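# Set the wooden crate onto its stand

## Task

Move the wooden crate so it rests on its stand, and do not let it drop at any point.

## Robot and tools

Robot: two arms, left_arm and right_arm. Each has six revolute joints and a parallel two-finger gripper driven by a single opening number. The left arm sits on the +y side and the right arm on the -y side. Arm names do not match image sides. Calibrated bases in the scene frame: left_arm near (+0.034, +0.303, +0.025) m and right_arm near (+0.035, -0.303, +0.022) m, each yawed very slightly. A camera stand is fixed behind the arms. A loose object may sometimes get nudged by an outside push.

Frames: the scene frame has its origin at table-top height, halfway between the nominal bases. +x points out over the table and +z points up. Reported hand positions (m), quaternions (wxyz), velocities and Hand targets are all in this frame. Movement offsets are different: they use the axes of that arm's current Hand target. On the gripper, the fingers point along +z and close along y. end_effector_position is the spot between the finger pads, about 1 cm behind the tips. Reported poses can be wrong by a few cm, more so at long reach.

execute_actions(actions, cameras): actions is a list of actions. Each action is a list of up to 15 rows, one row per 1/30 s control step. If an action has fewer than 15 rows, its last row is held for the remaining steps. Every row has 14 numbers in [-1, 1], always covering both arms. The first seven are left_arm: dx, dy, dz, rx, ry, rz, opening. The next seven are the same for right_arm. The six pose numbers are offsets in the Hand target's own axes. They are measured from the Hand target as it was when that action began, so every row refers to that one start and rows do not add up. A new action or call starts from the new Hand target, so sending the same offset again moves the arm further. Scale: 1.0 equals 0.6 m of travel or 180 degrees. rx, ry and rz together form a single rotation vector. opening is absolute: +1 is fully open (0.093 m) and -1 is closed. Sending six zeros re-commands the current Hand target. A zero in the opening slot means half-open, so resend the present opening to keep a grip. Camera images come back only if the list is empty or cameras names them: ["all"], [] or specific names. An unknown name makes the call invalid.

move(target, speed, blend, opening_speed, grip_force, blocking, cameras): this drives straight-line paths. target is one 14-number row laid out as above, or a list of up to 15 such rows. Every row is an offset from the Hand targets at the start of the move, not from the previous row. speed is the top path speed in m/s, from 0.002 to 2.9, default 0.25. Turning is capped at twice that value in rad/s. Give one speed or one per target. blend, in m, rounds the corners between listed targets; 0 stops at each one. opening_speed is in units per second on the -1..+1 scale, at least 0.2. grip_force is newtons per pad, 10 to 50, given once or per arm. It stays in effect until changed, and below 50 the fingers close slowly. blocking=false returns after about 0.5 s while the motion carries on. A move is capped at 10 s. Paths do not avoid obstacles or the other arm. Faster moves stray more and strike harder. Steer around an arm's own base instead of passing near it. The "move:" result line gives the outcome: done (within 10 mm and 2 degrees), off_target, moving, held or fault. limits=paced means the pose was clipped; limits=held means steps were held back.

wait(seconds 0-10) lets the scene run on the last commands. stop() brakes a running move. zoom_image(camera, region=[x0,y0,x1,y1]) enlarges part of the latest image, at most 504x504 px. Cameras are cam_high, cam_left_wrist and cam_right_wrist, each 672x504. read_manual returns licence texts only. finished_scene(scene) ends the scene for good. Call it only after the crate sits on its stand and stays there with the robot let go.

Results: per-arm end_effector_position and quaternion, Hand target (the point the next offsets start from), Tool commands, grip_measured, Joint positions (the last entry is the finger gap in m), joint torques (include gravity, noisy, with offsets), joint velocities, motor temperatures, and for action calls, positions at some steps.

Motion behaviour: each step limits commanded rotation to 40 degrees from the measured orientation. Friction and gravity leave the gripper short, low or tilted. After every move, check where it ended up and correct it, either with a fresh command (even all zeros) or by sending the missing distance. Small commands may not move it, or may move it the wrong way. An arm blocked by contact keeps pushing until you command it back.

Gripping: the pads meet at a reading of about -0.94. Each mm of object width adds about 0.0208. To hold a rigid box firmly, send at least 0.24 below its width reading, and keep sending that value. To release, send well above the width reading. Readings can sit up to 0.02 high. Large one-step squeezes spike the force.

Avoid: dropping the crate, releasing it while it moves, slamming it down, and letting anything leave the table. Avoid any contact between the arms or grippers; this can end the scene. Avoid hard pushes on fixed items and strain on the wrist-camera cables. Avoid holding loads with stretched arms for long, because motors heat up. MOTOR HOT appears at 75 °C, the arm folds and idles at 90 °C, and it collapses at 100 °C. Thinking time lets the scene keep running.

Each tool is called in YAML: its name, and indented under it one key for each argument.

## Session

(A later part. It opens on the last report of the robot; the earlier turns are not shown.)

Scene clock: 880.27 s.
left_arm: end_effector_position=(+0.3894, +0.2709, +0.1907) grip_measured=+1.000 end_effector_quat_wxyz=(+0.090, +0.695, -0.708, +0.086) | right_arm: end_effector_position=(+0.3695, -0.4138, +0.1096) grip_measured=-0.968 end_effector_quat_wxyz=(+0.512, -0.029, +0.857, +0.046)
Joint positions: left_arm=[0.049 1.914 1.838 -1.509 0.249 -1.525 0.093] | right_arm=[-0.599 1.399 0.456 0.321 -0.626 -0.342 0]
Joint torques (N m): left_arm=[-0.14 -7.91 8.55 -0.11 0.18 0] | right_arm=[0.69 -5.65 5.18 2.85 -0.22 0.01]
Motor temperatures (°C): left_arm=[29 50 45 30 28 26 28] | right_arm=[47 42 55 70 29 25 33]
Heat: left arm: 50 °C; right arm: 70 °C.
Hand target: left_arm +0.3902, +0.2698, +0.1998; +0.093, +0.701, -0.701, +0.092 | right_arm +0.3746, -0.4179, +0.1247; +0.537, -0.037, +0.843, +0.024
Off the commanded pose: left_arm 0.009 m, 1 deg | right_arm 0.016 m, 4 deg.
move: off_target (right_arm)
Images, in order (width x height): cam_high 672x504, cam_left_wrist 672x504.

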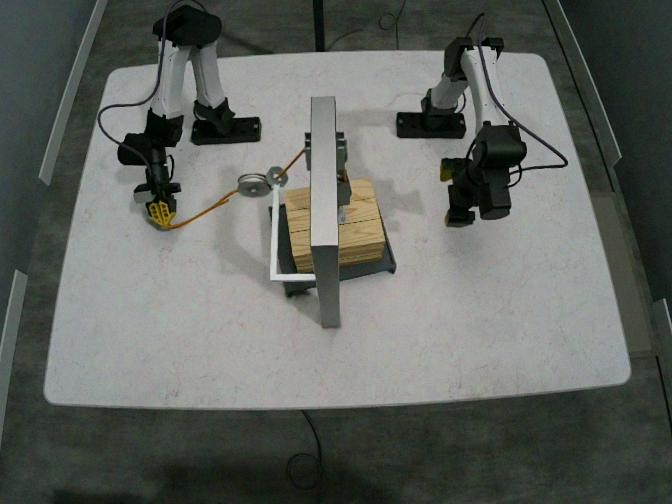

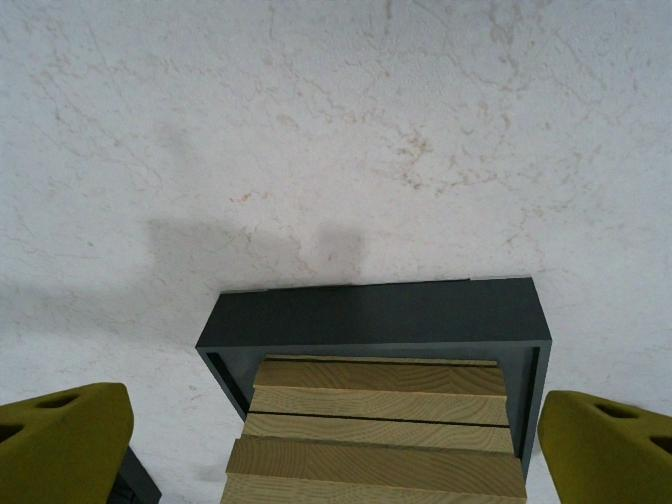

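move:
  target:
    - [0, 0, 0, 0, 0, 0, 1, 0.0, 0.08, 0.0, 0, 0, 0, -1]
    - [0, 0, 0, 0, 0, 0, 1, 0.07, 0.05, 0.0, 0, 0, 0, 0.2]
  cameras: ["all"]
  speed: 0.1

zoom_image:
  camera: "cam_high"
  region: [220, 110, 500, 330]

Scene clock: 887.50 s.
left_arm: end_effector_position=(+0.3894, +0.2709, +0.1907) grip_measured=+1.000 end_effector_quat_wxyz=(+0.090, +0.695, -0.708, +0.086) | right_arm: end_effector_position=(+0.3505, -0.3874, +0.0774) grip_measured=+0.198 end_effector_quat_wxyz=(+0.515, -0.022, +0.856, +0.033)
Joint positions: left_arm=[0.049 1.914 1.838 -1.509 0.249 -1.525 0.093] | right_arm=[-0.524 1.407 0.257 0.574 -0.537 -0.282 0.055]
Joint torques (N m): left_arm=[-0.13 -7.92 8.57 -0.11 0.18 -0.01] | right_arm=[-0.28 -2.78 4.56 2.89 -0.51 -0.22]
Motor temperatures (°C): left_arm=[29 50 45 30 28 26 28] | right_arm=[46 41 54 71 29 25 33]
Heat: left arm: 50 °C; right arm: 71 °C.
Hand target: left_arm +0.3902, +0.2698, +0.1998; +0.093, +0.701, -0.701, +0.092 | right_arm +0.3543, -0.3895, +0.0867; +0.537, -0.037, +0.843, +0.024
Off the commanded pose: left_arm 0.009 m, 1 deg | right_arm 0.010 m, 4 deg.
move: off_target (right_arm); target 2's new opening was sent with right_arm's hand 0.011 m and 4 deg from that target

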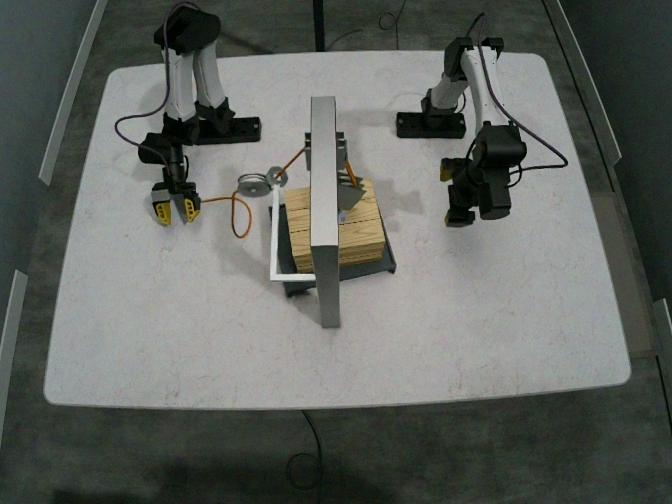

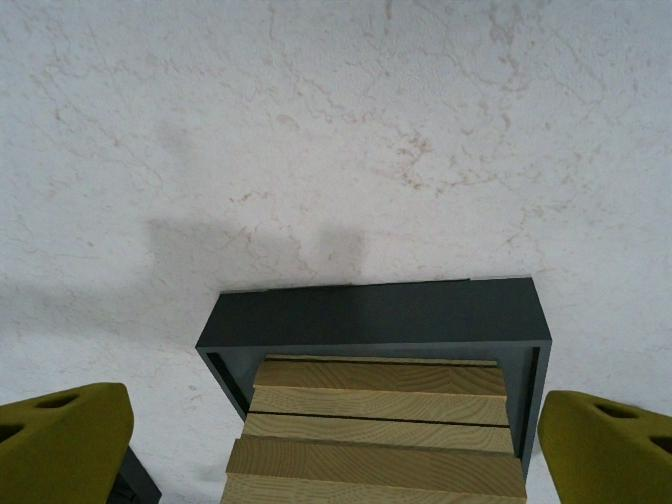

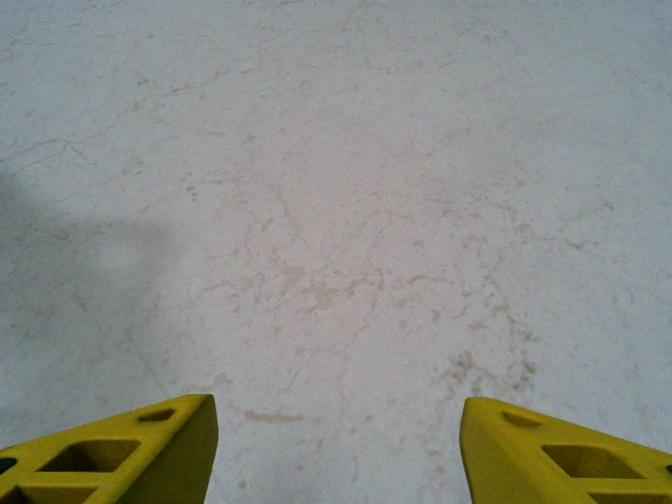

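Scaled by 1.800 from the camera's 672x504 image, which has a finer 960x720 frame.

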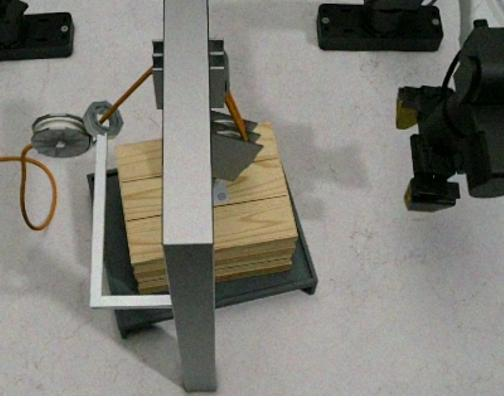

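move:
  target: [0, 0, 0, 0, 0, 0, 1, 0, -0.12, -0.05, 0, 0, 0, 0.2]
  cameras: ["cam_high"]
  speed: 0.2

zoom_image:
  camera: "cam_high"
  region: [180, 110, 460, 330]

Scene clock: 891.70 s.
left_arm: end_effector_position=(+0.3894, +0.2709, +0.1907) grip_measured=+1.000 end_effector_quat_wxyz=(+0.090, +0.695, -0.708, +0.086) | right_arm: end_effector_position=(+0.3280, -0.4618, +0.0896) grip_measured=+0.198 end_effector_quat_wxyz=(+0.527, -0.019, +0.849, +0.022)
Joint positions: left_arm=[0.049 1.914 1.838 -1.509 0.249 -1.525 0.093] | right_arm=[-0.864 1.472 0.401 0.376 -0.804 -0.52 0.055]
Joint torques (N m): left_arm=[-0.14 -7.91 8.55 -0.11 0.18 0] | right_arm=[-0.05 -3.6 7.54 1.84 -0.7 -0.25]
Motor temperatures (°C): left_arm=[29 50 46 30 28 26 28] | right_arm=[45 41 54 71 28 25 32]
Heat: left arm: 50 °C; right arm: 71 °C.
Hand target: left_arm +0.3902, +0.2698, +0.1998; +0.093, +0.701, -0.701, +0.092 | right_arm +0.3336, -0.4636, +0.0992; +0.537, -0.037, +0.843, +0.024
Off the commanded pose: left_arm 0.009 m, 1 deg | right_arm 0.011 m, 2 deg.
move: off_target (right_arm)
Images, in order (width x height): cam_high 672x504.

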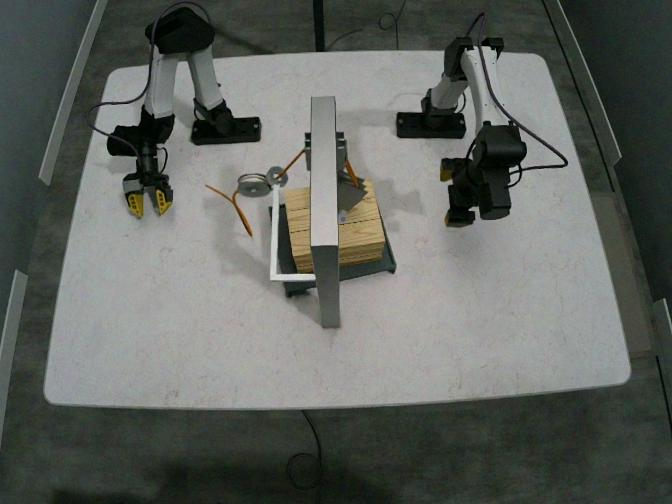

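Scaled by 1.800 from the camera's 672x504 image, which has a finer 960x720 frame.

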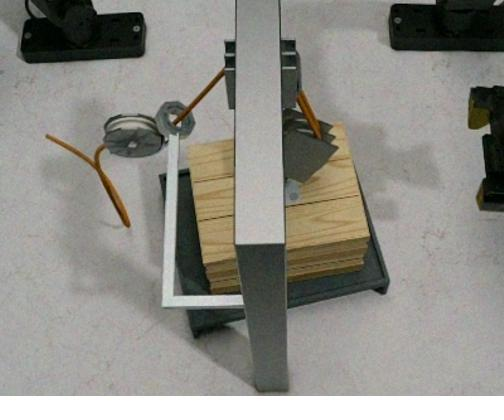

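finished_scene:
  scene: 1

The scene is finished: the task was done.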